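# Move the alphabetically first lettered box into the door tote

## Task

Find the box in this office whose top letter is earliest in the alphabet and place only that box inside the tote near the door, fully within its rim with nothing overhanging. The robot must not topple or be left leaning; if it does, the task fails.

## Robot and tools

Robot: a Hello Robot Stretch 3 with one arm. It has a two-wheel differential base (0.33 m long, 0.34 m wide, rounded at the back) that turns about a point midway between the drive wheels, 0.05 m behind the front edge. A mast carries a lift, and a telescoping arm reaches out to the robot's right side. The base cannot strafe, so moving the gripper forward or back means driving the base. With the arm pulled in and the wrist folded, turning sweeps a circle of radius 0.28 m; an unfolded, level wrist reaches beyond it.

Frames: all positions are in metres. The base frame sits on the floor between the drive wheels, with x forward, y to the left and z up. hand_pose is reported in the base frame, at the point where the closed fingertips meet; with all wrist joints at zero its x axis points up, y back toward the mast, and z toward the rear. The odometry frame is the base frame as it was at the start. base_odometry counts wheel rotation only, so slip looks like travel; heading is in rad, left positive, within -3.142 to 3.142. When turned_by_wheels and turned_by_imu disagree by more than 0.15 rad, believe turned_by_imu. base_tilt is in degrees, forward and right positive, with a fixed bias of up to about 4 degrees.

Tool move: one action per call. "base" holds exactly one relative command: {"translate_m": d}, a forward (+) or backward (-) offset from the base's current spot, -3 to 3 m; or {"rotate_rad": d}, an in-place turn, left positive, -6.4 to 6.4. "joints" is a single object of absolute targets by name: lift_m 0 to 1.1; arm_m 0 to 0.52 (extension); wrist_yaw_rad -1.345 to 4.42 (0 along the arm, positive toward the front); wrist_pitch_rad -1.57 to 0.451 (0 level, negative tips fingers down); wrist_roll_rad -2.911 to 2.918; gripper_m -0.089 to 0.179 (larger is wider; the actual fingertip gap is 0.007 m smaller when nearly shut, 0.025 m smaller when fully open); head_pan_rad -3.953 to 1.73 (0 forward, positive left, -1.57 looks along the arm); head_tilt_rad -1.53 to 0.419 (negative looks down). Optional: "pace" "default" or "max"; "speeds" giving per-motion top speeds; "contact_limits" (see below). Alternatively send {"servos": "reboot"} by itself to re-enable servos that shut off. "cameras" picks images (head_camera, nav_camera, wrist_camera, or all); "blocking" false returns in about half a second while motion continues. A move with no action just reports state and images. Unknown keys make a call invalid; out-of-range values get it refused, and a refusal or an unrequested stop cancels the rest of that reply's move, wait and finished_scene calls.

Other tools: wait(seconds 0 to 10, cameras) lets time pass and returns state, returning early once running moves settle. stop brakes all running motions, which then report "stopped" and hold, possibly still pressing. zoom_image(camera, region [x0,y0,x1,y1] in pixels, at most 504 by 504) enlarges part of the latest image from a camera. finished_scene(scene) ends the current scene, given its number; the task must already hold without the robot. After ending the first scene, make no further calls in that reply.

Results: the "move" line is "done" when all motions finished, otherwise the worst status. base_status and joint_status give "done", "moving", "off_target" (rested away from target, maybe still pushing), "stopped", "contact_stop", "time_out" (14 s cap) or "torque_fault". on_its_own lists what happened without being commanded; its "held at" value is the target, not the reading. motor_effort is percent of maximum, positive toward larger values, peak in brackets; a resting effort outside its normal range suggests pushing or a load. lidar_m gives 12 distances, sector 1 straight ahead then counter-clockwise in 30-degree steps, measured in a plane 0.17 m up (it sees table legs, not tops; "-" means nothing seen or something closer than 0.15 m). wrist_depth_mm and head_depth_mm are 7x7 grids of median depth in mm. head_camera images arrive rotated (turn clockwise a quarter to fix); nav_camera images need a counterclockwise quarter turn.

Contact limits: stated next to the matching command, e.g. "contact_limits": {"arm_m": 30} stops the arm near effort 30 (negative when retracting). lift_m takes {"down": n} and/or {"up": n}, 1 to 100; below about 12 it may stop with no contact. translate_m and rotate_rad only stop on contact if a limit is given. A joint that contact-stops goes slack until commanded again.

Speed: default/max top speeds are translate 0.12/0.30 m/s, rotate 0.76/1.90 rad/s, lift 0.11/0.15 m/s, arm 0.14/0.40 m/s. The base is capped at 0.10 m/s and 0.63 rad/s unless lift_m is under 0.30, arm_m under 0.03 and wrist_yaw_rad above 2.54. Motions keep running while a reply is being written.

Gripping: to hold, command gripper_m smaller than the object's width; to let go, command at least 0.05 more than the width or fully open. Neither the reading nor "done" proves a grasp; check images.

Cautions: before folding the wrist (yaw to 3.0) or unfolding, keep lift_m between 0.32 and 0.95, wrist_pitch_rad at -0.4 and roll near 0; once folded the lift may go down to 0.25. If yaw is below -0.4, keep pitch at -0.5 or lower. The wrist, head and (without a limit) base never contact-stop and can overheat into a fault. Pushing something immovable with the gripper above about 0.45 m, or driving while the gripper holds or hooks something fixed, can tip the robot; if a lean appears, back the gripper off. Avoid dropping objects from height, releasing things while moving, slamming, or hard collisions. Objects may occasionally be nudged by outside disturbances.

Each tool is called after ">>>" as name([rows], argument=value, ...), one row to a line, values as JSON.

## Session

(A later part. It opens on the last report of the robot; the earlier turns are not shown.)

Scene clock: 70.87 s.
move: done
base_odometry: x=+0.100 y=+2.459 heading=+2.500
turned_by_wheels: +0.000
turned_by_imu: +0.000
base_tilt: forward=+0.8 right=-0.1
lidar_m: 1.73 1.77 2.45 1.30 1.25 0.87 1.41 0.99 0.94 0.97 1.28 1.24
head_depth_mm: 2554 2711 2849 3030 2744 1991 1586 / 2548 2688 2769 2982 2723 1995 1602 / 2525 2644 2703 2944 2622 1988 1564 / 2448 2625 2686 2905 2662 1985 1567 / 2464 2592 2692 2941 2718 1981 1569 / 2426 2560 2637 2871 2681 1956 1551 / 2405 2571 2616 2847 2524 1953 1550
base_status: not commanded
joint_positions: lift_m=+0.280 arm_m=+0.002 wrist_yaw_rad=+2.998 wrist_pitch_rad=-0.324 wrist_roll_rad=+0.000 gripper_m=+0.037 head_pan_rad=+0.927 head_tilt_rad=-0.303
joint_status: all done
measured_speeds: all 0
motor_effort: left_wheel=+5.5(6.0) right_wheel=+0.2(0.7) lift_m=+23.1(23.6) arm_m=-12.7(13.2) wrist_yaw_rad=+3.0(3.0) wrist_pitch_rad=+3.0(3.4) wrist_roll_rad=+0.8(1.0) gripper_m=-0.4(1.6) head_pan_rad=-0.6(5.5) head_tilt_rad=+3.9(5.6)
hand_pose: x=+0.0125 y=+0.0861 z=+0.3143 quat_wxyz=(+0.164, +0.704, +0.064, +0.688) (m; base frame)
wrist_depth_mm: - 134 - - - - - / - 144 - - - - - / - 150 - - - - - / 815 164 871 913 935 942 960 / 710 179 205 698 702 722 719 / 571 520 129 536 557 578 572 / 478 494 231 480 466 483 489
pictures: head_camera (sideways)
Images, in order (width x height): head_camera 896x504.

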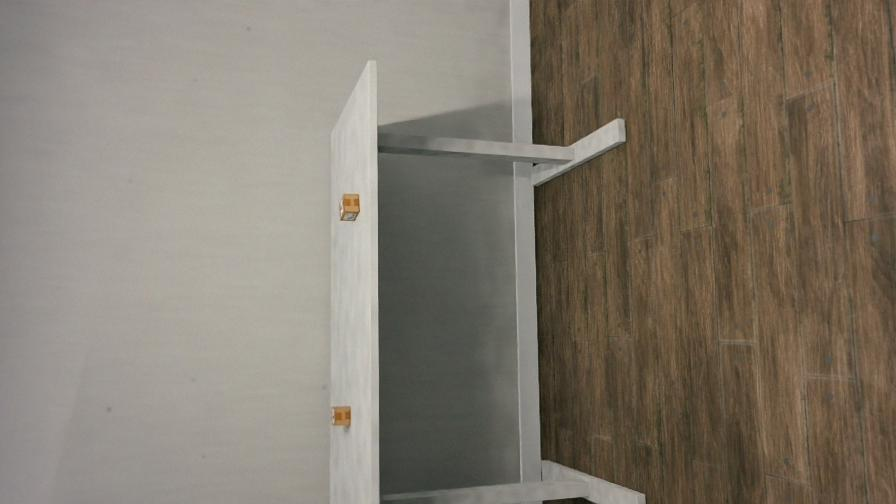

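>>> move(base={"rotate_rad":0.75}, joints={"head_pan_rad":0.1,"head_tilt_rad":-0.3}, pace="max")

>>> move(base={"translate_m":1.1}, joints={"head_pan_rad":-0.9,"head_tilt_rad":-0.45}, pace="max", cameras=["head_camera"])

>>> move(joints={"head_pan_rad":-1.5,"head_tilt_rad":-0.45}, pace="max", cameras=["head_camera"])

>>> move(joints={"head_pan_rad":0.5,"head_tilt_rad":-0.4}, pace="max", cameras=["head_camera"])

Scene clock: 81.07 s.
move: done
base_odometry: x=+0.100 y=+2.459 heading=-3.034
turned_by_wheels: +0.750
turned_by_imu: +0.747
base_tilt: forward=+1.0 right=-0.3
lidar_m: 2.45 2.10 1.25 1.33 0.87 1.16 0.95 0.94 1.04 1.63 1.24 1.77
head_depth_mm: 2697 2838 2941 3150 2769 2011 1585 / 2645 2778 2945 3123 2687 1994 1589 / 2559 2723 2855 3060 2709 1981 1575 / 2519 2631 2779 2961 2649 1989 1571 / 2462 2584 2681 2882 2675 1988 1581 / 2458 2546 2632 2846 2664 1971 1568 / 2385 2506 2569 2776 2652 1956 1570
base_status: done
joint_positions: lift_m=+0.280 arm_m=+0.002 wrist_yaw_rad=+2.998 wrist_pitch_rad=-0.324 wrist_roll_rad=+0.000 gripper_m=+0.037 head_pan_rad=+0.083 head_tilt_rad=-0.299
joint_status: all done
measured_speeds: translate_m=+0.000 rotate_rad=+0.000 lift_m=+0.000 arm_m=+0.000 wrist_yaw_rad=+0.000 wrist_pitch_rad=+0.000 wrist_roll_rad=+0.000 head_pan_rad=+0.024 head_tilt_rad=+0.000
motor_effort: left_wheel=-7.7(16.9) right_wheel=+9.9(16.3) lift_m=+21.1(21.8) arm_m=-13.3(13.3) wrist_yaw_rad=+2.4(2.9) wrist_pitch_rad=+3.1(3.4) wrist_roll_rad=+0.8(1.1) gripper_m=-0.1(1.1) head_pan_rad=+2.4(4.9) head_tilt_rad=+2.6(6.3)
hand_pose: x=+0.0125 y=+0.0861 z=+0.3143 quat_wxyz=(+0.164, +0.704, +0.064, +0.688) (m; base frame)
wrist_depth_mm: - 134 - - - - - / - 144 - - - - - / - 150 - - - - - / 926 164 866 939 923 931 928 / 707 179 206 709 700 712 712 / 581 534 128 534 555 570 575 / 476 502 230 483 465 484 483
pictures: none

Scene clock: 86.10 s.
move: done
base_odometry: x=-0.994 y=+2.341 heading=-3.034
turned_by_wheels: +0.000
turned_by_imu: +0.000
base_tilt: forward=+0.9 right=-0.1
lidar_m: 1.37 1.79 1.54 1.50 1.71 1.58 1.98 1.96 1.30 1.33 0.90 1.45
head_depth_mm: 1085 1151 1205 783 604 1569 1387 / 1117 1191 1238 797 626 1619 1395 / 1158 1242 1272 793 652 1499 1314 / 1197 1287 1370 787 1673 1700 1363 / 1239 1341 1459 787 1790 1668 1383 / 1294 1407 1521 1626 1875 1670 1384 / 1340 1458 1595 1775 1937 1665 1380
base_status: done
joint_positions: lift_m=+0.280 arm_m=+0.002 wrist_yaw_rad=+2.998 wrist_pitch_rad=-0.324 wrist_roll_rad=+0.000 gripper_m=+0.037 head_pan_rad=-0.901 head_tilt_rad=-0.450
joint_status: all done
measured_speeds: all 0
motor_effort: left_wheel=+0.7(11.9) right_wheel=+6.4(20.0) lift_m=+29.9(30.1) arm_m=-23.1(23.7) wrist_yaw_rad=+2.6(3.0) wrist_pitch_rad=+3.1(3.4) wrist_roll_rad=+0.9(1.2) gripper_m=+0.6(1.2) head_pan_rad=+2.8(4.5) head_tilt_rad=-2.7(5.2)
hand_pose: x=+0.0125 y=+0.0861 z=+0.3143 quat_wxyz=(+0.164, +0.704, +0.064, +0.688) (m; base frame)
wrist_depth_mm: - 134 - - - - - / - 144 - - - - - / - 149 - - - - - / 930 164 878 928 926 940 917 / 705 179 205 703 720 711 713 / 574 532 129 533 546 579 577 / 480 496 231 477 460 482 485
pictures: head_camera (sideways)
Images, in order (width x height): head_camera 896x504.

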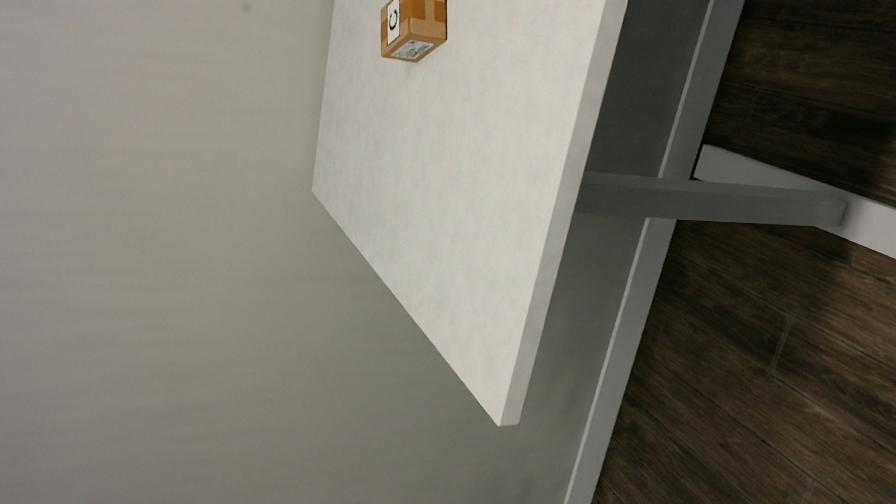

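Scene clock: 86.93 s.
move: done
base_odometry: x=-0.994 y=+2.341 heading=-3.034
turned_by_wheels: +0.000
turned_by_imu: +0.000
base_tilt: forward=+1.0 right=-0.2
lidar_m: 1.36 1.79 1.54 1.49 1.71 1.58 1.97 1.96 1.30 1.32 0.90 1.45
head_depth_mm: 1219 1315 1292 798 1770 1689 1397 / 1200 1289 1272 794 1705 1673 1385 / 1168 1257 1273 790 1665 1682 1386 / 1149 1231 1257 789 648 1694 1378 / 1115 1204 1247 785 649 1657 1374 / 1092 1181 1229 782 620 1623 1382 / 1076 1154 1202 780 618 1579 1380
base_status: not commanded
joint_positions: lift_m=+0.280 arm_m=+0.002 wrist_yaw_rad=+2.998 wrist_pitch_rad=-0.324 wrist_roll_rad=+0.000 gripper_m=+0.037 head_pan_rad=-1.508 head_tilt_rad=-0.450
joint_status: all done
measured_speeds: all 0
motor_effort: left_wheel=+0.6(0.9) right_wheel=+6.4(6.5) lift_m=+30.5(30.6) arm_m=-23.1(23.6) wrist_yaw_rad=+2.0(2.9) wrist_pitch_rad=+2.9(3.3) wrist_roll_rad=+0.8(1.0) gripper_m=-0.4(1.2) head_pan_rad=-2.0(4.9) head_tilt_rad=-3.0(4.8)
hand_pose: x=+0.0125 y=+0.0861 z=+0.3143 quat_wxyz=(+0.164, +0.704, +0.064, +0.688) (m; base frame)
wrist_depth_mm: - 134 - - - - - / - 144 - - - - - / - 150 - - - - - / 922 164 868 915 945 947 923 / 714 178 205 717 710 703 711 / 575 538 129 543 557 577 581 / 478 495 233 481 464 486 483
pictures: head_camera (sideways)
Images, in order (width x height): head_camera 896x504.

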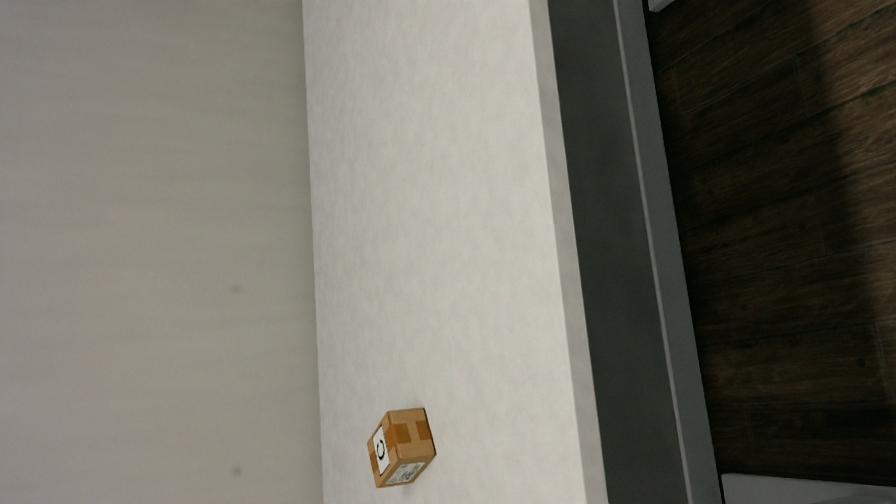

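Scene clock: 88.07 s.
move: done
base_odometry: x=-0.994 y=+2.341 heading=-3.034
turned_by_wheels: +0.000
turned_by_imu: +0.000
base_tilt: forward=+1.1 right=+0.0
lidar_m: 1.37 1.79 1.55 1.49 1.71 1.58 1.98 1.97 1.30 1.32 0.90 1.45
head_depth_mm: 1473 1571 1646 1134 1960 1754 1441 / 1508 1604 1660 1219 2004 1760 1436 / 1541 1643 1707 1207 2041 1763 1436 / 1566 1686 1711 1965 2080 1759 1435 / 1614 1753 1699 2017 2143 1761 1435 / 1649 1769 1673 2077 2189 1755 1419 / 1689 1812 1658 2098 2021 1739 1438
base_status: not commanded
joint_positions: lift_m=+0.280 arm_m=+0.002 wrist_yaw_rad=+2.998 wrist_pitch_rad=-0.324 wrist_roll_rad=+0.000 gripper_m=+0.037 head_pan_rad=+0.538 head_tilt_rad=-0.404
joint_status: all done
measured_speeds: all 0
motor_effort: left_wheel=+0.6(0.8) right_wheel=+6.2(6.7) lift_m=+30.3(30.7) arm_m=-22.9(23.6) wrist_yaw_rad=+2.3(3.1) wrist_pitch_rad=+3.0(3.4) wrist_roll_rad=+0.8(1.2) gripper_m=-0.8(0.9) head_pan_rad=-0.6(4.8) head_tilt_rad=+2.6(5.7)
hand_pose: x=+0.0125 y=+0.0861 z=+0.3143 quat_wxyz=(+0.164, +0.704, +0.064, +0.688) (m; base frame)
wrist_depth_mm: - 134 - - - - - / - 145 - - - - - / - 149 - - - - - / 927 164 864 921 914 928 953 / 709 179 205 716 723 713 701 / 573 530 129 533 556 567 576 / 484 500 231 481 468 481 482
pictures: head_camera (sideways)
Images, in order (width x height): head_camera 896x504.

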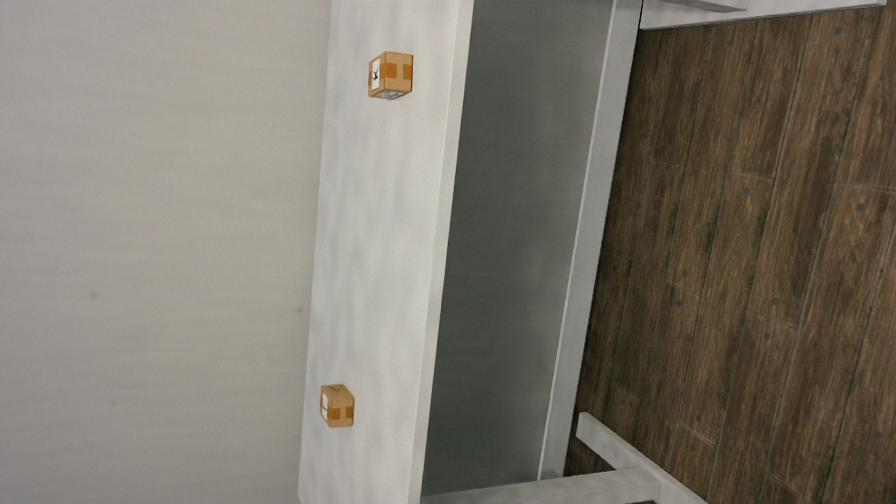

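>>> zoom_image(camera="head_camera", region=[360, 45, 420, 105])

>>> zoom_image(camera="head_camera", region=[305, 375, 365, 435])

>>> move(joints={"head_pan_rad":-1.8,"head_tilt_rad":-0.45}, pace="max", cameras=["head_camera"])

>>> move(joints={"head_pan_rad":-1.1,"head_tilt_rad":-0.45}, pace="max", cameras=["head_camera"])

>>> zoom_image(camera="head_camera", region=[360, 80, 480, 220])

Scaled by 8.400 from the camera's 896x504 image, which has a finer 1280x720 frame.

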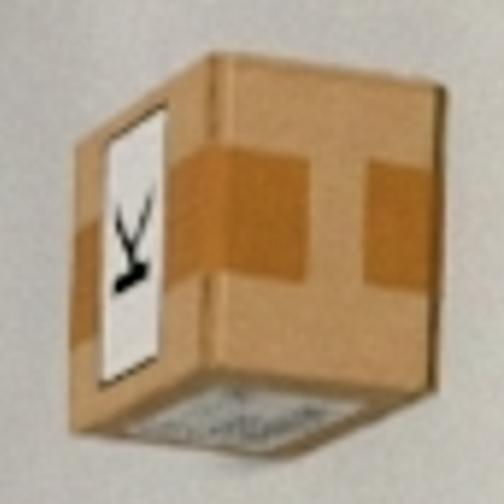

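Scaled by 8.400 from the camera's 896x504 image, which has a finer 1280x720 frame.

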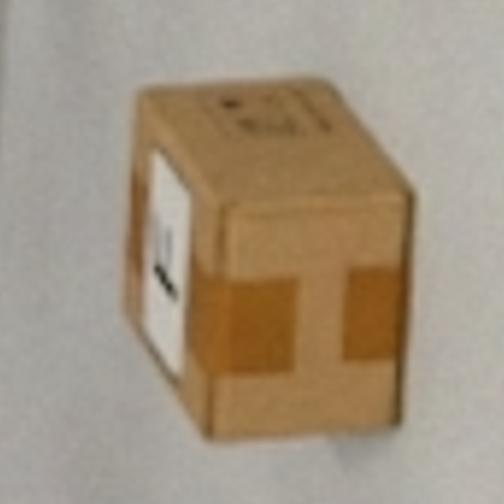

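Scene clock: 93.60 s.
move: done
base_odometry: x=-0.994 y=+2.341 heading=-3.034
turned_by_wheels: +0.000
turned_by_imu: +0.001
base_tilt: forward=+1.0 right=-0.1
lidar_m: 1.37 1.79 1.55 1.50 1.71 1.59 1.97 1.96 1.30 1.32 0.90 1.45
head_depth_mm: 1604 1765 1311 963 2152 1693 1398 / 1514 1646 1289 900 1552 1626 1393 / 1416 1532 1287 803 1997 1681 1397 / 1318 1426 1280 796 1882 1699 1391 / 1262 1363 1274 795 1743 1691 1380 / 1200 1273 1261 791 1602 1669 1389 / 1127 1203 1249 786 623 1607 1380
base_status: not commanded
joint_positions: lift_m=+0.280 arm_m=+0.002 wrist_yaw_rad=+2.998 wrist_pitch_rad=-0.324 wrist_roll_rad=+0.000 gripper_m=+0.037 head_pan_rad=-1.852 head_tilt_rad=-0.446
joint_status: all done
measured_speeds: all 0
motor_effort: left_wheel=+0.8(0.8) right_wheel=+6.3(6.7) lift_m=+30.2(30.5) arm_m=-23.0(23.2) wrist_yaw_rad=+2.5(3.1) wrist_pitch_rad=+3.1(3.5) wrist_roll_rad=+0.8(1.1) gripper_m=+0.1(1.2) head_pan_rad=+2.2(4.9) head_tilt_rad=-2.4(3.5)
hand_pose: x=+0.0125 y=+0.0861 z=+0.3143 quat_wxyz=(+0.164, +0.704, +0.064, +0.688) (m; base frame)
wrist_depth_mm: - 134 - - - - - / - 145 - - - - - / - 150 - - - - - / 903 164 876 931 936 913 947 / 704 179 205 704 714 715 714 / 572 538 129 531 550 575 575 / 478 495 231 479 463 485 481
pictures: head_camera (sideways)
Images, in order (width x height): head_camera 896x504.

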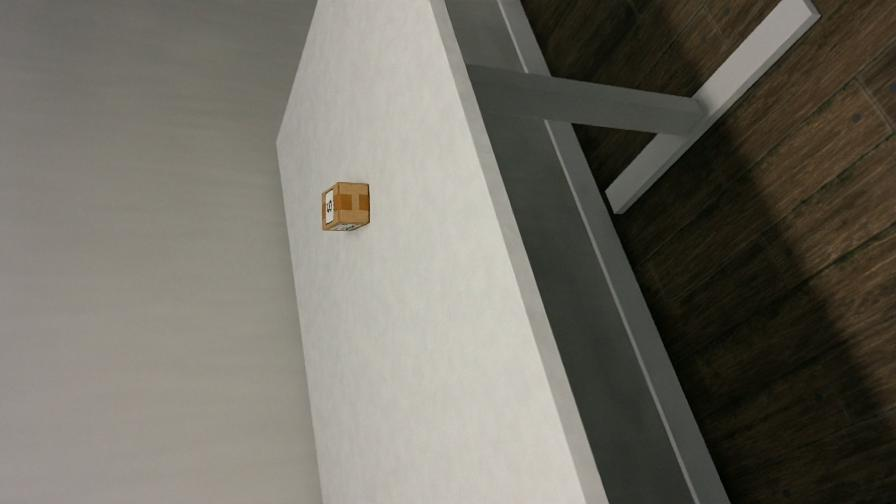

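Scene clock: 94.50 s.
move: done
base_odometry: x=-0.994 y=+2.341 heading=-3.034
turned_by_wheels: +0.000
turned_by_imu: +0.000
base_tilt: forward=+0.9 right=-0.2
lidar_m: 1.37 1.79 1.55 1.49 1.71 1.59 1.97 1.96 1.30 1.32 0.90 1.45
head_depth_mm: 1077 1162 1211 802 606 1592 1396 / 1091 1175 1229 800 629 1620 1375 / 1107 1193 1253 794 627 1637 1394 / 1125 1213 1254 793 650 1661 1381 / 1151 1240 1266 788 651 1238 1318 / 1175 1256 1348 789 1654 1673 1374 / 1187 1279 1384 782 1701 1678 1377
base_status: not commanded
joint_positions: lift_m=+0.280 arm_m=+0.002 wrist_yaw_rad=+2.998 wrist_pitch_rad=-0.324 wrist_roll_rad=+0.000 gripper_m=+0.037 head_pan_rad=-1.109 head_tilt_rad=-0.448
joint_status: all done
measured_speeds: all 0
motor_effort: left_wheel=+0.7(0.8) right_wheel=+6.3(6.6) lift_m=+30.1(30.4) arm_m=-22.7(22.9) wrist_yaw_rad=+2.1(2.9) wrist_pitch_rad=+2.7(3.3) wrist_roll_rad=+1.0(1.1) gripper_m=-0.5(1.3) head_pan_rad=+1.9(4.9) head_tilt_rad=-2.4(4.3)
hand_pose: x=+0.0125 y=+0.0861 z=+0.3143 quat_wxyz=(+0.164, +0.704, +0.064, +0.688) (m; base frame)
wrist_depth_mm: - 134 - - - - - / - 144 - - - - - / - 149 - - - - - / 915 164 877 949 928 922 951 / 705 180 204 708 707 703 706 / 569 530 129 531 553 573 581 / 471 497 231 477 463 485 477
pictures: head_camera (sideways)
Images, in order (width x height): head_camera 896x504.

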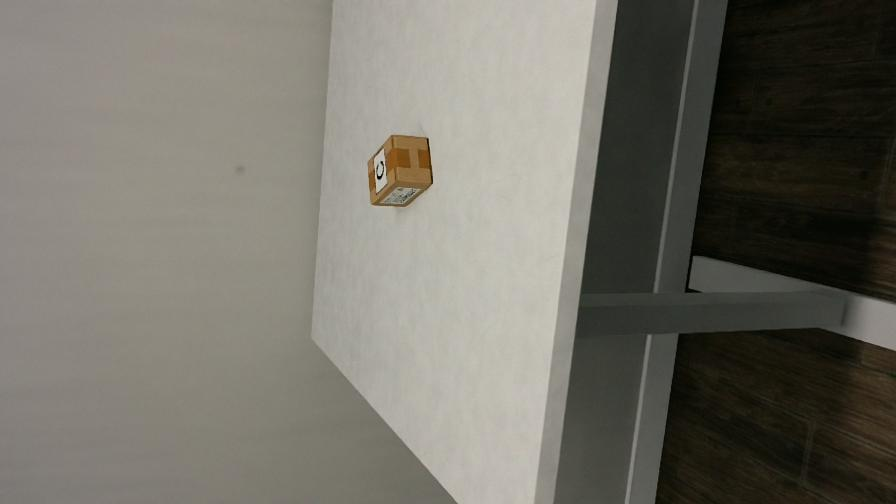

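Scaled by 3.600 from the camera's 896x504 image, which has a finer 1280x720 frame.

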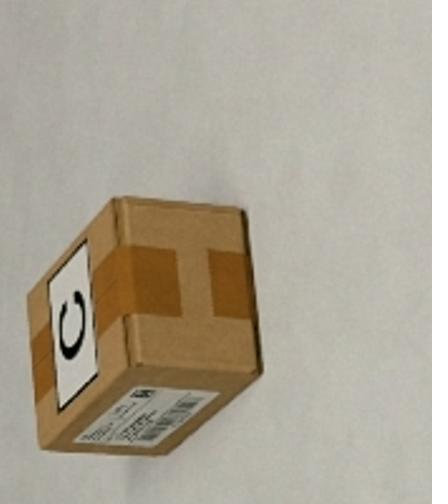

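>>> move(joints={"head_pan_rad":-1.85,"head_tilt_rad":-0.45}, pace="max", cameras=["head_camera"])

>>> zoom_image(camera="head_camera", region=[310, 170, 380, 240])

Scene clock: 100.30 s.
move: done
base_odometry: x=-0.994 y=+2.341 heading=-3.034
turned_by_wheels: +0.000
turned_by_imu: +0.001
base_tilt: forward=+0.9 right=-0.1
lidar_m: 1.36 1.79 1.54 1.49 1.71 1.59 1.98 1.97 1.30 1.33 0.90 1.45
head_depth_mm: 1635 1806 1282 956 2141 1703 1390 / 1520 1659 1271 894 1557 1641 1392 / 1441 1542 1269 837 2004 1671 1392 / 1344 1434 1261 791 1900 1674 1379 / 1264 1362 1249 787 1755 1695 1383 / 1202 1282 1230 780 1603 1664 1383 / 1144 1213 1232 782 646 1592 1377
base_status: not commanded
joint_positions: lift_m=+0.280 arm_m=+0.002 wrist_yaw_rad=+2.998 wrist_pitch_rad=-0.324 wrist_roll_rad=+0.000 gripper_m=+0.037 head_pan_rad=-1.862 head_tilt_rad=-0.450
joint_status: all done
measured_speeds: all 0
motor_effort: left_wheel=+0.8(0.8) right_wheel=+6.1(6.6) lift_m=+29.8(30.3) arm_m=-22.3(22.7) wrist_yaw_rad=+2.6(3.0) wrist_pitch_rad=+3.1(3.3) wrist_roll_rad=+0.8(1.1) gripper_m=-0.8(1.0) head_pan_rad=-1.7(5.0) head_tilt_rad=-2.3(4.2)
hand_pose: x=+0.0125 y=+0.0861 z=+0.3143 quat_wxyz=(+0.164, +0.704, +0.064, +0.688) (m; base frame)
wrist_depth_mm: - 134 - - - - - / - 145 - - - - - / - 150 - - - - - / 916 163 868 917 915 940 936 / 703 179 205 711 709 709 716 / 566 533 128 534 555 577 570 / 478 500 232 486 467 482 486
pictures: head_camera (sideways)
Images, in order (width x height): head_camera 896x504.

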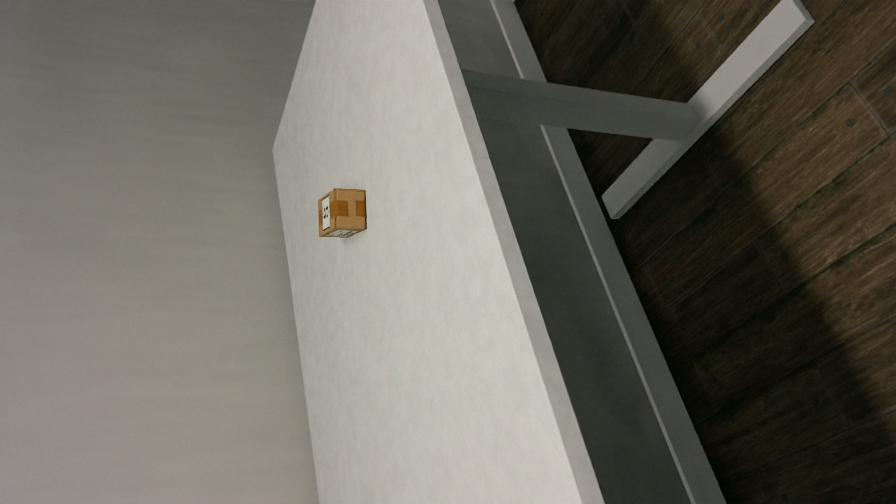

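Scaled by 7.200 from the camera's 896x504 image, which has a finer 1280x720 frame.

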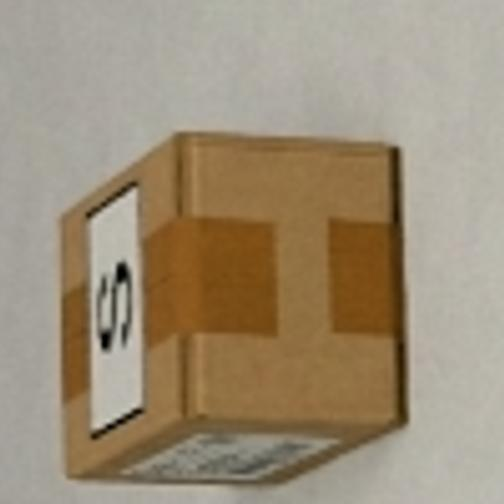

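>>> move(base={"rotate_rad":0.185}, joints={"lift_m":0.94,"wrist_pitch_rad":-0.4,"head_pan_rad":1.6,"head_tilt_rad":-0.4}, pace="max", cameras=["nav_camera"])

>>> move(joints={"wrist_yaw_rad":0.45,"gripper_m":0.179,"lift_m":0.97,"head_pan_rad":-1.5,"head_tilt_rad":-0.6}, pace="max")

>>> move(joints={"lift_m":1.04,"arm_m":0.08}, pace="max", cameras=["head_camera","wrist_camera"])

Scene clock: 133.07 s.
move: done
base_odometry: x=-0.994 y=+2.341 heading=-2.849
turned_by_wheels: +0.185
turned_by_imu: +0.185
base_tilt: forward=+1.0 right=+0.0
lidar_m: 1.37 1.61 1.49 1.25 1.26 1.59 1.97 1.97 1.30 1.32 0.90 1.61
head_depth_mm: 1480 1606 1665 1831 1855 1678 1453 / 1451 1591 1662 1807 1928 1677 1448 / 1441 1587 1634 1798 1931 1662 1440 / 1432 1580 1646 1785 1904 1658 1443 / 1281 1537 1344 1708 1568 1593 1428 / 1074 1366 1320 1707 1540 - - / 1420 1534 1599 1731 1955 - -
base_status: done
joint_positions: lift_m=+0.940 arm_m=+0.002 wrist_yaw_rad=+2.998 wrist_pitch_rad=-0.415 wrist_roll_rad=+0.000 gripper_m=+0.037 head_pan_rad=+1.602 head_tilt_rad=-0.400
joint_status: all done
measured_speeds: all 0
motor_effort: left_wheel=-8.5(15.3) right_wheel=+8.1(15.9) lift_m=+29.5(33.1) arm_m=-23.4(23.8) wrist_yaw_rad=+2.6(3.1) wrist_pitch_rad=+2.8(5.4) wrist_roll_rad=+0.8(1.2) gripper_m=+0.5(1.2) head_pan_rad=-3.1(5.2) head_tilt_rad=+2.7(5.6)
hand_pose: x=+0.0110 y=+0.0757 z=+0.9532 quat_wxyz=(+0.195, +0.700, +0.096, +0.680) (m; base frame)
wrist_depth_mm: - 135 - - - - - / - 145 - - - - - / - 155 - - - - - / - 173 - - - - - / - 197 201 - - - - / - - 128 - - - - / - - 257 - - - -
pictures: nav_camera (sideways)
Images, in order (width x height): nav_camera 672x504.

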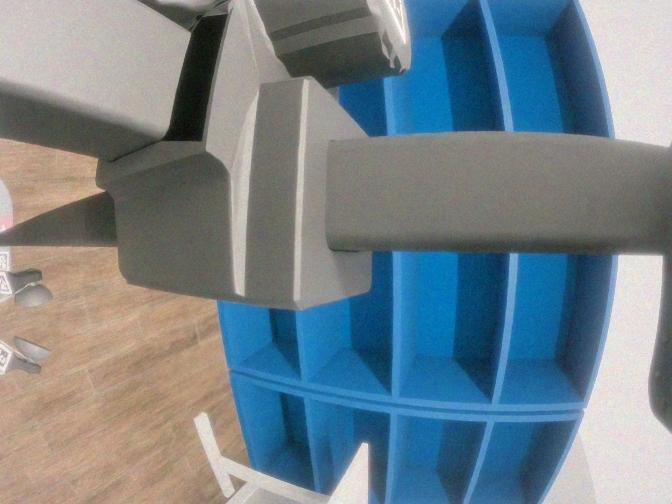

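Scene clock: 135.93 s.
move: done
base_odometry: x=-0.994 y=+2.341 heading=-2.849
turned_by_wheels: +0.000
turned_by_imu: +0.000
base_tilt: forward=+0.9 right=+0.0
lidar_m: 1.37 1.61 1.49 1.25 1.25 1.58 1.96 1.97 1.30 1.32 0.91 1.61
head_depth_mm: 1135 1203 821 654 1770 - - / 1139 1199 819 655 1726 - - / 1127 1189 820 650 - - - / 1116 1185 817 649 - - 1239 / 1114 1176 802 647 1707 1382 1258 / 1106 1171 809 647 1655 1344 1249 / 1110 1171 810 645 1119 1439 1259
base_status: not commanded
joint_positions: lift_m=+0.970 arm_m=+0.002 wrist_yaw_rad=+0.453 wrist_pitch_rad=-0.416 wrist_roll_rad=+0.000 gripper_m=+0.179 head_pan_rad=-1.515 head_tilt_rad=-0.599
joint_status: all done
measured_speeds: translate_m=+0.000 rotate_rad=+0.000 lift_m=+0.000 arm_m=+0.000 wrist_yaw_rad=+0.000 wrist_pitch_rad=+0.000 wrist_roll_rad=+0.000 head_pan_rad=+0.024 head_tilt_rad=+0.000
motor_effort: left_wheel=-8.5(8.7) right_wheel=+7.4(8.2) lift_m=+21.2(31.8) arm_m=-21.2(23.0) wrist_yaw_rad=-2.4(6.7) wrist_pitch_rad=+3.0(3.1) wrist_roll_rad=+0.8(1.2) gripper_m=+0.8(94.8) head_pan_rad=+2.6(6.2) head_tilt_rad=-3.1(5.9)
hand_pose: x=+0.0769 y=-0.3487 z=+0.9831 quat_wxyz=(+0.707, +0.298, -0.641, +0.013) (m; base frame)
wrist_depth_mm: - - - - - - - / - - - - 543 - - / - 414 387 386 389 369 370 / - - - 353 325 306 296 / - - - - - - - / 125 - - - - 136 123 / - - - - - - 109
pictures: none

Scene clock: 137.20 s.
move: done
base_odometry: x=-0.994 y=+2.341 heading=-2.849
turned_by_wheels: +0.000
turned_by_imu: +0.000
base_tilt: forward=+1.0 right=-0.2
lidar_m: 1.37 1.61 1.49 1.25 1.26 1.59 1.96 1.98 1.30 1.32 0.90 1.61
head_depth_mm: 1131 1211 - - - 1487 1271 / 1126 1212 - - 1684 1489 1263 / 1119 1201 - - 1685 1471 1254 / 1113 1183 - 646 1717 1474 1262 / 1115 1182 800 648 1698 1472 1254 / 1106 1180 813 646 1578 1364 1234 / 1103 1170 808 644 1669 1467 1258
base_status: not commanded
joint_positions: lift_m=+1.040 arm_m=+0.080 wrist_yaw_rad=+0.453 wrist_pitch_rad=-0.417 wrist_roll_rad=+0.000 gripper_m=+0.179 head_pan_rad=-1.505 head_tilt_rad=-0.600
joint_status: all done
measured_speeds: all 0
motor_effort: left_wheel=-8.5(8.7) right_wheel=+7.8(8.1) lift_m=+28.4(31.9) arm_m=+24.1(26.2) wrist_yaw_rad=-1.6(2.7) wrist_pitch_rad=+3.1(3.3) wrist_roll_rad=+0.8(1.2) gripper_m=-0.5(1.2) head_pan_rad=+2.3(4.3) head_tilt_rad=-3.4(3.9)
hand_pose: x=+0.0767 y=-0.4269 z=+1.0529 quat_wxyz=(+0.707, +0.298, -0.641, +0.012) (m; base frame)
wrist_depth_mm: - - - - - - - / - - - - - - - / - - - - - - - / - 397 399 403 399 405 383 / - 361 348 335 338 353 341 / 125 - - 322 291 275 122 / - - - - - - 107
pictures: head_camera (sideways), wrist_camera
Images, in order (width x height): head_camera 896x504, wrist_camera 644x364.

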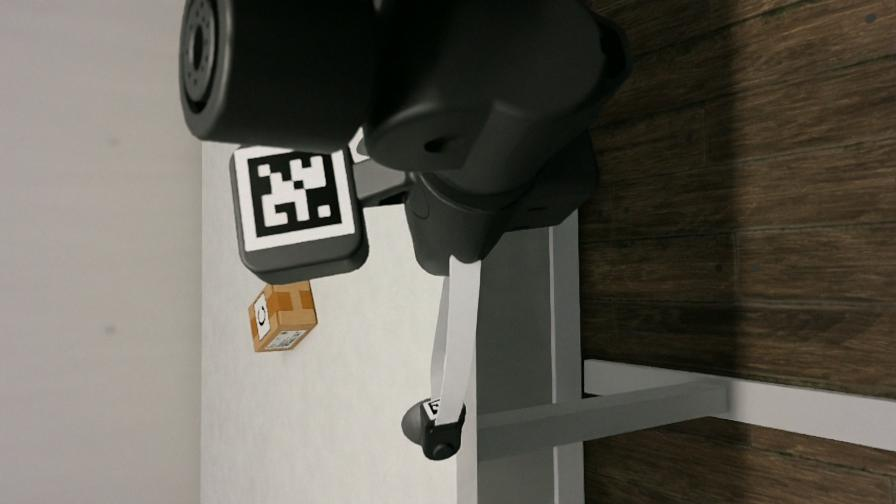

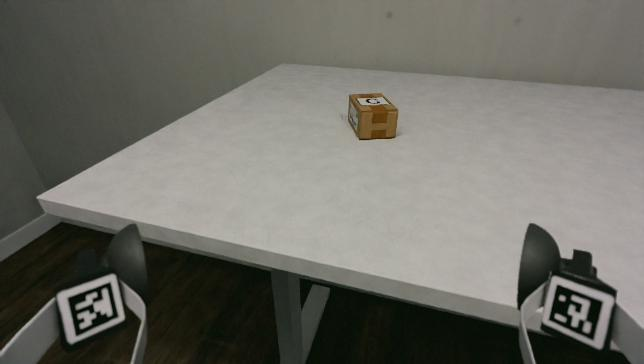

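>>> move(joints={"head_pan_rad":1.5,"head_tilt_rad":-0.45}, pace="max", cameras=["nav_camera"])

>>> move(joints={"head_pan_rad":-3.9,"head_tilt_rad":-0.35}, pace="max", cameras=["nav_camera"])

>>> move(joints={"head_pan_rad":-1.5,"head_tilt_rad":-0.6}, pace="max")

Scene clock: 143.13 s.
move: done
base_odometry: x=-0.994 y=+2.341 heading=-2.849
turned_by_wheels: +0.000
turned_by_imu: +0.001
base_tilt: forward=+1.1 right=-0.2
lidar_m: 1.37 1.61 1.49 1.25 1.26 1.58 1.96 1.97 1.30 1.31 0.90 1.60
head_depth_mm: 1514 1624 1544 1625 1773 1696 1394 / 1517 1641 1761 1744 2015 1666 1383 / 1505 1614 1765 1728 1932 1691 1393 / 1470 1582 1726 1706 1934 1672 1383 / 1450 1564 1679 1723 1926 1626 1384 / 1244 1491 1331 1462 1484 1602 1379 / 1049 1286 1233 1627 1843 1580 1388
base_status: not commanded
joint_positions: lift_m=+1.040 arm_m=+0.080 wrist_yaw_rad=+0.453 wrist_pitch_rad=-0.417 wrist_roll_rad=+0.000 gripper_m=+0.179 head_pan_rad=+1.516 head_tilt_rad=-0.451
joint_status: all done
measured_speeds: translate_m=+0.000 rotate_rad=+0.000 lift_m=+0.000 arm_m=+0.000 wrist_yaw_rad=+0.000 wrist_pitch_rad=+0.000 wrist_roll_rad=+0.000 head_pan_rad=-0.024 head_tilt_rad=+0.000
motor_effort: left_wheel=-8.5(8.6) right_wheel=+7.8(8.1) lift_m=+20.9(21.2) arm_m=+23.2(24.2) wrist_yaw_rad=-1.9(2.2) wrist_pitch_rad=+2.8(3.3) wrist_roll_rad=+0.8(1.1) gripper_m=+0.0(1.1) head_pan_rad=-3.3(6.1) head_tilt_rad=+2.4(5.6)
hand_pose: x=+0.0767 y=-0.4269 z=+1.0529 quat_wxyz=(+0.707, +0.298, -0.641, +0.012) (m; base frame)
wrist_depth_mm: - - - - - - - / - - - - - - - / - - - - - - - / - 396 402 401 396 403 387 / - 364 350 335 335 352 339 / 125 - - 320 291 275 123 / - - - - - - 107
pictures: nav_camera (sideways)
Images, in order (width x height): nav_camera 672x504.

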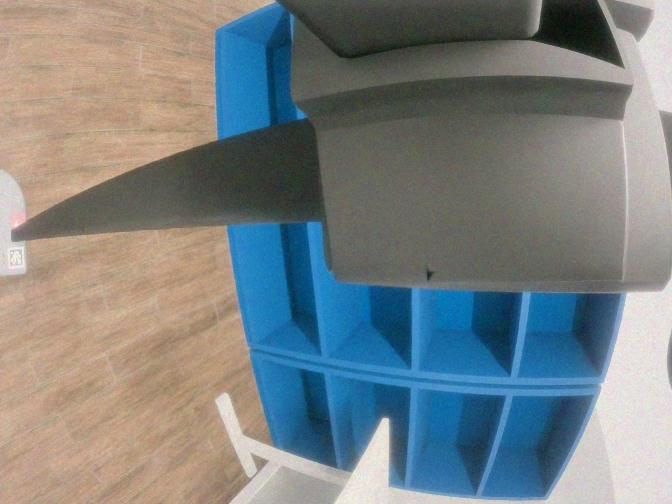

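Scene clock: 146.90 s.
move: done
base_odometry: x=-0.994 y=+2.341 heading=-2.849
turned_by_wheels: +0.000
turned_by_imu: +0.001
base_tilt: forward=+1.0 right=+0.1
lidar_m: 1.37 1.62 1.49 1.25 1.26 1.59 1.96 1.98 1.30 1.32 0.90 1.61
head_depth_mm: - - - - - - - / 1628 1733 - - - - - / 1479 - - - - - - / 2510 - - - - - - / 2436 - - - - - - / - - - - - - - / - - - - - - -
base_status: not commanded
joint_positions: lift_m=+1.040 arm_m=+0.080 wrist_yaw_rad=+0.453 wrist_pitch_rad=-0.417 wrist_roll_rad=+0.000 gripper_m=+0.179 head_pan_rad=-3.916 head_tilt_rad=-0.349
joint_status: all done
measured_speeds: translate_m=+0.000 rotate_rad=+0.000 lift_m=+0.000 arm_m=+0.000 wrist_yaw_rad=+0.000 wrist_pitch_rad=+0.000 wrist_roll_rad=+0.000 head_pan_rad=+0.024 head_tilt_rad=+0.000
motor_effort: left_wheel=-8.5(8.7) right_wheel=+7.7(8.1) lift_m=+21.0(21.3) arm_m=+23.0(24.1) wrist_yaw_rad=-1.3(2.3) wrist_pitch_rad=+3.0(3.2) wrist_roll_rad=+0.9(1.2) gripper_m=+0.1(1.4) head_pan_rad=+3.9(5.7) head_tilt_rad=+1.8(6.4)
hand_pose: x=+0.0767 y=-0.4269 z=+1.0529 quat_wxyz=(+0.707, +0.298, -0.641, +0.012) (m; base frame)
wrist_depth_mm: - - - - - - - / - - - - - - - / - - - - - - - / - 399 397 400 400 400 389 / - 363 347 338 340 353 337 / 125 - - 324 292 277 122 / - - - - - - 107
pictures: nav_camera (sideways)
Images, in order (width x height): nav_camera 672x504.

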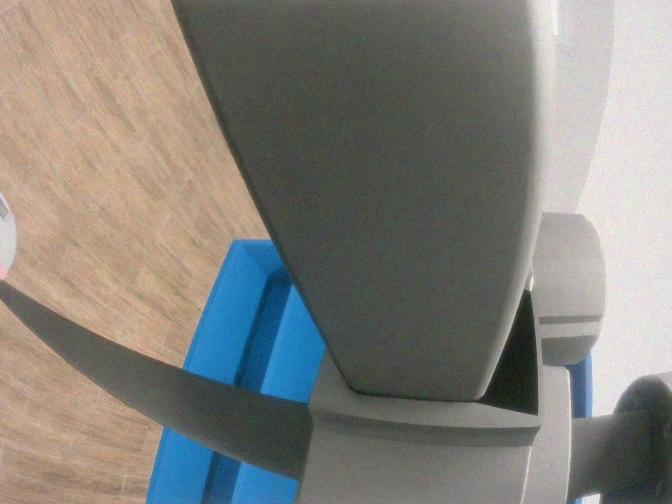

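Scene clock: 148.10 s.
move: done
base_odometry: x=-0.994 y=+2.341 heading=-2.849
turned_by_wheels: +0.000
turned_by_imu: +0.000
base_tilt: forward=+0.9 right=-0.2
lidar_m: 1.37 1.61 1.49 1.25 1.26 1.59 1.96 1.98 1.30 1.32 0.90 1.61
head_depth_mm: 1113 1192 - - - 1477 1272 / 1116 1183 - - 1682 1478 1263 / 1122 1188 - - 1678 1472 1260 / 1117 1174 775 648 1705 1487 1263 / 1117 1183 816 649 1727 1475 1259 / 1127 1185 815 649 1241 1379 1239 / 1124 1210 810 646 1712 1471 1252
base_status: not commanded
joint_positions: lift_m=+1.040 arm_m=+0.080 wrist_yaw_rad=+0.453 wrist_pitch_rad=-0.417 wrist_roll_rad=+0.000 gripper_m=+0.179 head_pan_rad=-1.451 head_tilt_rad=-0.598
joint_status: all done
measured_speeds: all 0
motor_effort: left_wheel=-8.3(8.7) right_wheel=+7.7(7.9) lift_m=+20.9(21.4) arm_m=+22.3(23.2) wrist_yaw_rad=-1.7(2.1) wrist_pitch_rad=+2.8(3.3) wrist_roll_rad=+0.9(1.2) gripper_m=-1.2(1.2) head_pan_rad=-2.5(5.3) head_tilt_rad=-2.9(6.6)
hand_pose: x=+0.0767 y=-0.4269 z=+1.0529 quat_wxyz=(+0.707, +0.298, -0.641, +0.012) (m; base frame)
wrist_depth_mm: - - - - - - - / - - - - - - - / - - - - - - - / - 398 397 398 402 395 383 / - 361 347 335 338 349 338 / 125 - - 321 293 275 122 / - - - - - - 106
pictures: none

>>> move(base={"translate_m":0.112}, joints={"wrist_yaw_rad":0.5,"arm_m":0.33,"lift_m":0.99}, pace="max", cameras=["wrist_camera"])

Scene clock: 159.27 s.
move: done
base_odometry: x=-1.101 y=+2.308 heading=-2.849
turned_by_wheels: +0.000
turned_by_imu: +0.000
base_tilt: forward=+0.8 right=+0.0
lidar_m: 1.25 1.69 1.46 1.66 1.28 1.67 2.07 2.08 1.37 1.30 0.86 1.59
head_depth_mm: 1116 376 419 627 1721 1481 1257 / 1118 399 421 624 1715 1471 1264 / 1103 1166 492 624 1688 1473 1263 / 1103 1174 778 624 1697 1468 1262 / 1101 1169 812 622 1652 1371 1255 / 1101 1161 812 619 1690 1483 1248 / 1097 1198 808 619 1674 1470 1252
base_status: done
joint_positions: lift_m=+0.990 arm_m=+0.330 wrist_yaw_rad=+0.497 wrist_pitch_rad=-0.417 wrist_roll_rad=+0.000 gripper_m=+0.179 head_pan_rad=-1.500 head_tilt_rad=-0.601
joint_status: all done
measured_speeds: all 0
motor_effort: left_wheel=+8.8(12.0) right_wheel=+2.7(13.3) lift_m=+21.5(22.5) arm_m=+23.3(26.8) wrist_yaw_rad=+3.0(5.4) wrist_pitch_rad=+2.9(3.3) wrist_roll_rad=+0.8(1.2) gripper_m=-0.1(1.4) head_pan_rad=-3.2(4.3) head_tilt_rad=-2.9(4.1)
hand_pose: x=+0.0856 y=-0.6724 z=+1.0029 quat_wxyz=(+0.707, +0.312, -0.634, +0.028) (m; base frame)
wrist_depth_mm: - - - - - - - / - - - - - - - / - - 406 410 294 409 389 / - 328 326 326 261 313 328 / 260 261 261 261 261 270 264 / 125 139 217 218 218 211 123 / 175 186 187 186 187 188 109
pictures: wrist_camera
Images, in order (width x height): wrist_camera 644x364.

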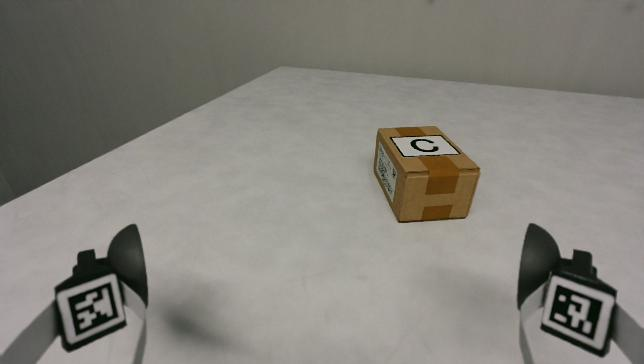

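>>> move(joints={"wrist_yaw_rad":0.62,"lift_m":0.953,"arm_m":0.43}, cameras=["wrist_camera"])

Scene clock: 173.23 s.
move: done
base_odometry: x=-1.101 y=+2.308 heading=-2.849
turned_by_wheels: +0.000
turned_by_imu: +0.001
base_tilt: forward=+0.7 right=-0.2
lidar_m: 1.25 1.69 1.45 1.66 1.28 1.67 2.07 2.08 1.37 1.30 0.86 1.59
head_depth_mm: 1116 491 710 628 1706 1481 1264 / 1115 499 529 626 1708 1483 1270 / 1106 1168 594 623 1691 1469 1260 / 1100 1176 775 623 1682 1473 1257 / 1104 1166 811 621 1633 1374 1248 / 1097 1170 809 623 1668 1473 1265 / 1094 1183 809 619 1670 1472 1256
base_status: not commanded
joint_positions: lift_m=+0.953 arm_m=+0.430 wrist_yaw_rad=+0.617 wrist_pitch_rad=-0.417 wrist_roll_rad=+0.000 gripper_m=+0.179 head_pan_rad=-1.500 head_tilt_rad=-0.601
joint_status: all done
measured_speeds: all 0
motor_effort: left_wheel=+8.8(9.1) right_wheel=+2.5(3.4) lift_m=+22.5(23.6) arm_m=+23.4(26.2) wrist_yaw_rad=+3.1(5.9) wrist_pitch_rad=+2.8(3.4) wrist_roll_rad=+0.5(1.1) gripper_m=+0.6(1.4) head_pan_rad=-3.1(4.2) head_tilt_rad=-0.8(2.6)
hand_pose: x=+0.1084 y=-0.7582 z=+0.9659 quat_wxyz=(+0.704, +0.350, -0.614, +0.070) (m; base frame)
wrist_depth_mm: - - - - - - - / - - - - - - - / - 347 342 344 301 346 348 / 256 256 259 258 180 173 259 / 206 205 205 206 180 159 207 / 116 161 172 172 171 166 118 / - 142 147 147 147 147 109
pictures: wrist_camera
Images, in order (width x height): wrist_camera 644x364.

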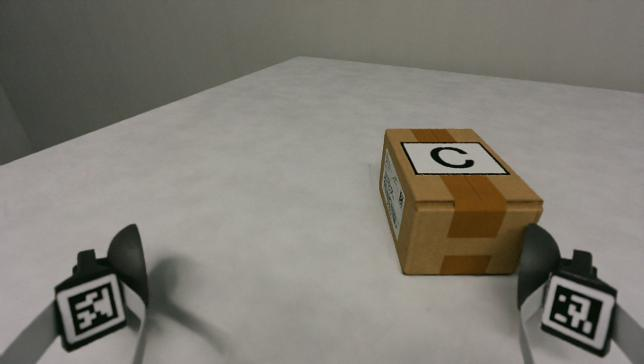

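>>> move(base={"translate_m":-0.049}, joints={"arm_m":0.46,"lift_m":0.95})

>>> move(base={"translate_m":0.047}, joints={"arm_m":0.519}, speeds={"arm_m":0.1,"translate_m":0.08}, cameras=["wrist_camera"])

Scene clock: 180.30 s.
move: done
base_odometry: x=-1.054 y=+2.322 heading=-2.849
turned_by_wheels: +0.000
turned_by_imu: +0.001
base_tilt: forward=+1.0 right=-0.1
lidar_m: 1.31 1.74 1.47 1.27 1.27 1.63 2.03 2.04 1.34 1.30 0.88 1.60
head_depth_mm: 1118 518 740 651 1737 1481 1272 / 1129 535 560 647 1719 1475 1261 / 1107 1180 630 649 1717 1474 1255 / 1119 1180 778 647 1694 1491 1265 / 1106 1168 775 646 1692 1469 1259 / 1100 1163 807 644 1211 1398 1230 / 1102 1177 804 645 1674 1481 1257
base_status: done
joint_positions: lift_m=+0.950 arm_m=+0.460 wrist_yaw_rad=+0.618 wrist_pitch_rad=-0.417 wrist_roll_rad=+0.000 gripper_m=+0.179 head_pan_rad=-1.500 head_tilt_rad=-0.601
joint_status: all done
measured_speeds: all 0
motor_effort: left_wheel=-6.9(8.1) right_wheel=-4.9(10.8) lift_m=+20.8(24.7) arm_m=+21.1(26.0) wrist_yaw_rad=+2.8(3.4) wrist_pitch_rad=+3.1(3.3) wrist_roll_rad=+1.0(1.1) gripper_m=+0.1(1.4) head_pan_rad=-2.3(3.7) head_tilt_rad=-1.3(1.5)
hand_pose: x=+0.1085 y=-0.7881 z=+0.9629 quat_wxyz=(+0.704, +0.350, -0.614, +0.071) (m; base frame)
wrist_depth_mm: - - - - - - - / - - 417 422 418 - - / 360 332 336 296 337 335 339 / 250 250 250 158 229 252 253 / 199 200 200 163 186 201 201 / 116 157 168 167 173 162 118 / - 139 143 143 144 143 107
pictures: none

Scene clock: 181.87 s.
move: done
base_odometry: x=-1.099 y=+2.309 heading=-2.849
turned_by_wheels: +0.000
turned_by_imu: +0.000
base_tilt: forward=+0.9 right=-0.1
lidar_m: 1.26 1.69 1.45 1.64 1.28 1.67 2.07 2.08 1.37 1.30 0.86 1.59
head_depth_mm: 1114 570 777 625 1715 1478 1257 / 1117 576 712 628 1709 1486 1268 / 1110 1164 708 622 1703 1476 1260 / 1110 1169 775 620 1685 1466 1268 / 1102 1168 788 622 1649 1382 1247 / 1094 1169 811 622 1670 1476 1256 / 1091 1181 804 619 1673 1462 1263
base_status: done
joint_positions: lift_m=+0.950 arm_m=+0.519 wrist_yaw_rad=+0.618 wrist_pitch_rad=-0.417 wrist_roll_rad=+0.000 gripper_m=+0.179 head_pan_rad=-1.500 head_tilt_rad=-0.601
joint_status: all done
measured_speeds: all 0
motor_effort: left_wheel=+8.1(10.3) right_wheel=+3.4(10.4) lift_m=+21.4(21.9) arm_m=+22.4(26.2) wrist_yaw_rad=+2.6(3.3) wrist_pitch_rad=+2.7(3.4) wrist_roll_rad=+0.9(1.2) gripper_m=+1.1(1.3) head_pan_rad=-2.4(3.6) head_tilt_rad=+0.9(1.7)
hand_pose: x=+0.1085 y=-0.8471 z=+0.9629 quat_wxyz=(+0.704, +0.350, -0.614, +0.071) (m; base frame)
wrist_depth_mm: - - - - - - 388 / - - 420 420 - - - / - 335 334 337 338 337 337 / 250 251 250 253 253 252 253 / 201 201 201 126 127 202 203 / 116 156 167 108 106 157 118 / - 139 143 91 91 96 107
pictures: wrist_camera
Images, in order (width x height): wrist_camera 644x364.

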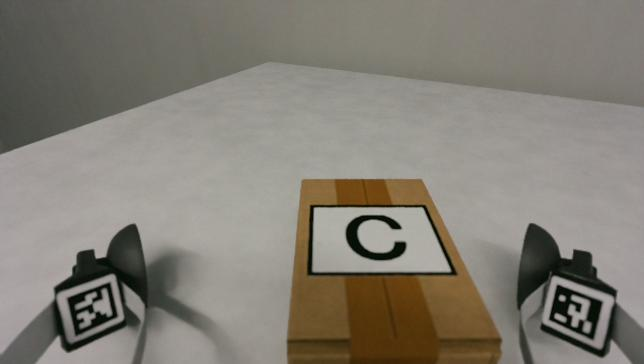

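>>> move(joints={"gripper_m":0.02})

>>> move(joints={"lift_m":1.03}, cameras=["wrist_camera"])

Scene clock: 186.73 s.
move: done
base_odometry: x=-1.099 y=+2.309 heading=-2.849
turned_by_wheels: +0.000
turned_by_imu: +0.001
base_tilt: forward=+0.9 right=-0.2
lidar_m: 1.25 1.69 1.46 1.64 1.28 1.67 2.07 2.08 1.37 1.30 0.86 1.59
head_depth_mm: 1113 568 782 624 1719 1476 1263 / 1115 577 707 626 1694 1488 1267 / 1106 1032 707 624 1699 1470 1273 / 1104 1177 790 623 1712 1466 1265 / 1097 1167 813 621 1650 1380 1252 / 1094 1162 810 620 1669 1479 1257 / 1101 1180 812 621 1670 1459 1267
base_status: not commanded
joint_positions: lift_m=+0.950 arm_m=+0.519 wrist_yaw_rad=+0.625 wrist_pitch_rad=-0.407 wrist_roll_rad=+0.002 gripper_m=+0.022 head_pan_rad=-1.500 head_tilt_rad=-0.601
joint_status: all done
measured_speeds: all 0
motor_effort: left_wheel=+7.9(8.1) right_wheel=+3.1(4.1) lift_m=+23.3(23.5) arm_m=-7.5(7.8) wrist_yaw_rad=-3.6(3.7) wrist_pitch_rad=+1.0(3.1) wrist_roll_rad=+0.2(1.0) gripper_m=-35.6(99.4) head_pan_rad=-2.1(3.9) head_tilt_rad=+1.5(2.6)
hand_pose: x=+0.1106 y=-0.8472 z=+0.9652 quat_wxyz=(+0.703, +0.349, -0.615, +0.076) (m; base frame)
wrist_depth_mm: - - - - - - 391 / - - - - - - - / - 348 348 349 348 347 349 / 257 259 258 163 258 259 258 / 205 206 205 130 136 206 206 / 171 166 127 108 116 125 171 / 150 121 108 99 98 138 146
pictures: none

Scene clock: 188.30 s.
move: done
base_odometry: x=-1.099 y=+2.309 heading=-2.849
turned_by_wheels: +0.000
turned_by_imu: +0.000
base_tilt: forward=+0.8 right=-0.1
lidar_m: 1.26 1.69 1.45 1.64 1.28 1.67 2.07 2.08 1.37 1.30 0.86 1.59
head_depth_mm: 517 1031 823 628 1729 1471 1267 / 541 562 818 623 1711 1481 1275 / 1080 629 818 624 1689 1478 1270 / 1101 1162 813 623 1683 1460 1257 / 1102 1175 812 621 1655 1373 1252 / 1093 1165 807 621 1664 1478 1256 / 1097 1191 809 622 1677 1468 1261
base_status: not commanded
joint_positions: lift_m=+1.030 arm_m=+0.519 wrist_yaw_rad=+0.623 wrist_pitch_rad=-0.422 wrist_roll_rad=+0.002 gripper_m=+0.025 head_pan_rad=-1.500 head_tilt_rad=-0.600
joint_status: all done
measured_speeds: all 0
motor_effort: left_wheel=+7.8(8.1) right_wheel=+3.1(3.9) lift_m=+31.1(32.8) arm_m=-17.9(17.9) wrist_yaw_rad=-2.0(3.6) wrist_pitch_rad=+3.9(4.3) wrist_roll_rad=+0.2(0.3) gripper_m=-18.1(35.9) head_pan_rad=-1.0(3.3) head_tilt_rad=+2.2(3.0)
hand_pose: x=+0.1092 y=-0.8458 z=+1.0417 quat_wxyz=(+0.703, +0.353, -0.613, +0.070) (m; base frame)
wrist_depth_mm: - - - - - - 394 / - - - - - - - / - - - - - - - / - 391 397 165 375 396 399 / 331 317 161 131 136 317 319 / 264 265 127 108 114 248 264 / 233 215 109 100 98 214 227
pictures: wrist_camera
Images, in order (width x height): wrist_camera 644x364.

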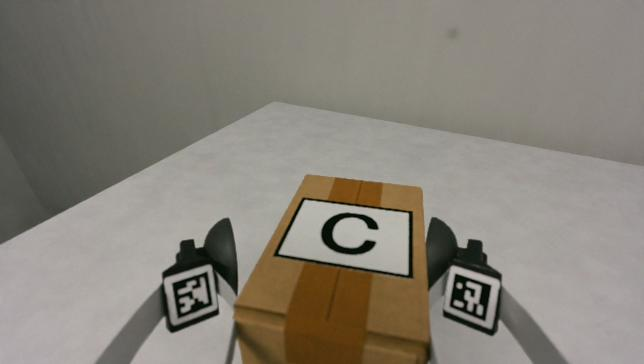

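>>> move(joints={"arm_m":0.0}, speeds={"arm_m":0.3})

>>> move(base={"rotate_rad":2.631}, joints={"lift_m":0.8,"head_pan_rad":-0.9,"head_tilt_rad":-0.4}, pace="max", cameras=["nav_camera","wrist_camera"])

Scene clock: 204.27 s.
move: done
base_odometry: x=-1.099 y=+2.309 heading=-2.849
turned_by_wheels: +0.000
turned_by_imu: +0.001
base_tilt: forward=+1.0 right=-0.1
lidar_m: 1.26 1.69 1.45 1.64 1.28 1.66 2.08 2.08 1.37 1.30 0.86 1.59
head_depth_mm: 1114 1185 864 - - - - / 1107 1189 868 - - - - / 1110 1185 818 652 - - 1212 / 1105 1181 861 - - - 1240 / 1108 1173 817 - 325 1373 1251 / 1098 1177 814 585 335 1473 1255 / 1088 1190 809 621 350 1461 1264
base_status: not commanded
joint_positions: lift_m=+1.030 arm_m=+0.002 wrist_yaw_rad=+0.623 wrist_pitch_rad=-0.423 wrist_roll_rad=+0.002 gripper_m=+0.025 head_pan_rad=-1.500 head_tilt_rad=-0.600
joint_status: all done
joint sent to its limit — arm_m, lower limit.
measured_speeds: all 0
motor_effort: left_wheel=+8.1(8.2) right_wheel=+3.6(3.6) lift_m=+30.2(31.1) arm_m=-23.3(25.2) wrist_yaw_rad=-1.9(2.4) wrist_pitch_rad=+3.8(4.4) wrist_roll_rad=+0.1(0.3) gripper_m=-17.1(18.7) head_pan_rad=-2.9(3.3) head_tilt_rad=+1.6(3.4)
hand_pose: x=+0.1091 y=-0.3286 z=+1.0416 quat_wxyz=(+0.703, +0.353, -0.613, +0.070) (m; base frame)
wrist_depth_mm: - - - - - - - / - - - - - - - / - - - - - - - / - - - 165 380 399 380 / - - 160 130 137 318 319 / - 124 128 108 114 295 285 / - - 109 99 98 - -
pictures: none

Scene clock: 209.37 s.
move: done
base_odometry: x=-1.099 y=+2.309 heading=-0.219
turned_by_wheels: +2.630
turned_by_imu: +2.623
base_tilt: forward=+0.9 right=-0.2
lidar_m: 1.66 2.07 2.08 1.37 1.30 0.86 1.58 1.26 1.69 1.45 1.63 1.28
head_depth_mm: 1438 1567 1576 1765 1926 1672 1447 / 1428 1559 1563 1786 1932 1668 1455 / 1430 1569 1557 1780 1931 1656 1433 / 1435 1570 1640 1782 1921 1677 1437 / 1110 1214 1277 1378 1468 1592 1447 / 1388 1571 1513 1815 1906 1659 1446 / 1445 1581 1659 1804 1890 1656 1443
base_status: done
joint_positions: lift_m=+0.800 arm_m=+0.002 wrist_yaw_rad=+0.622 wrist_pitch_rad=-0.423 wrist_roll_rad=+0.002 gripper_m=+0.025 head_pan_rad=-0.899 head_tilt_rad=-0.398
joint_status: all done
measured_speeds: all 0
motor_effort: left_wheel=-9.8(15.2) right_wheel=+11.1(15.7) lift_m=+27.7(27.8) arm_m=-23.1(23.6) wrist_yaw_rad=-1.6(2.1) wrist_pitch_rad=+4.2(4.4) wrist_roll_rad=+0.2(0.4) gripper_m=-17.5(18.5) head_pan_rad=-2.0(4.9) head_tilt_rad=-0.8(5.6)
hand_pose: x=+0.1090 y=-0.3286 z=+0.8115 quat_wxyz=(+0.703, +0.353, -0.613, +0.070) (m; base frame)
wrist_depth_mm: - - - - - - - / - - - - - - - / - - - - - - - / - - - - - - - / - - 160 130 136 - - / - - 127 108 114 - - / - 900 109 99 98 926 -
pictures: nav_camera (sideways), wrist_camera
Images, in order (width x height): nav_camera 672x504, wrist_camera 644x364.

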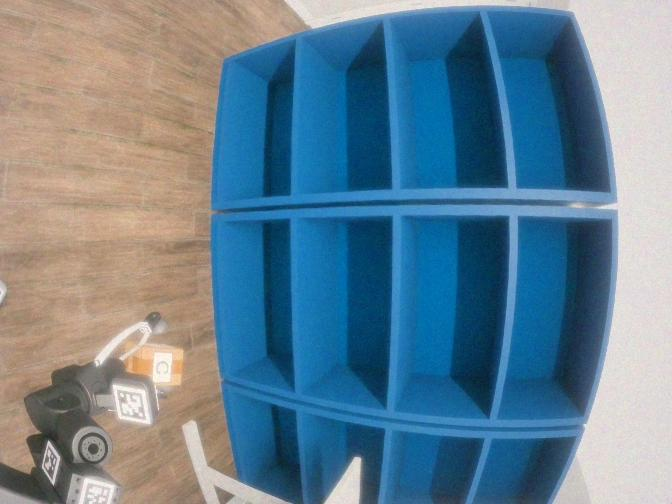

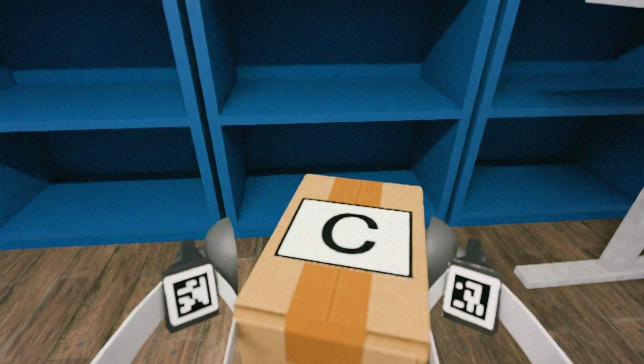

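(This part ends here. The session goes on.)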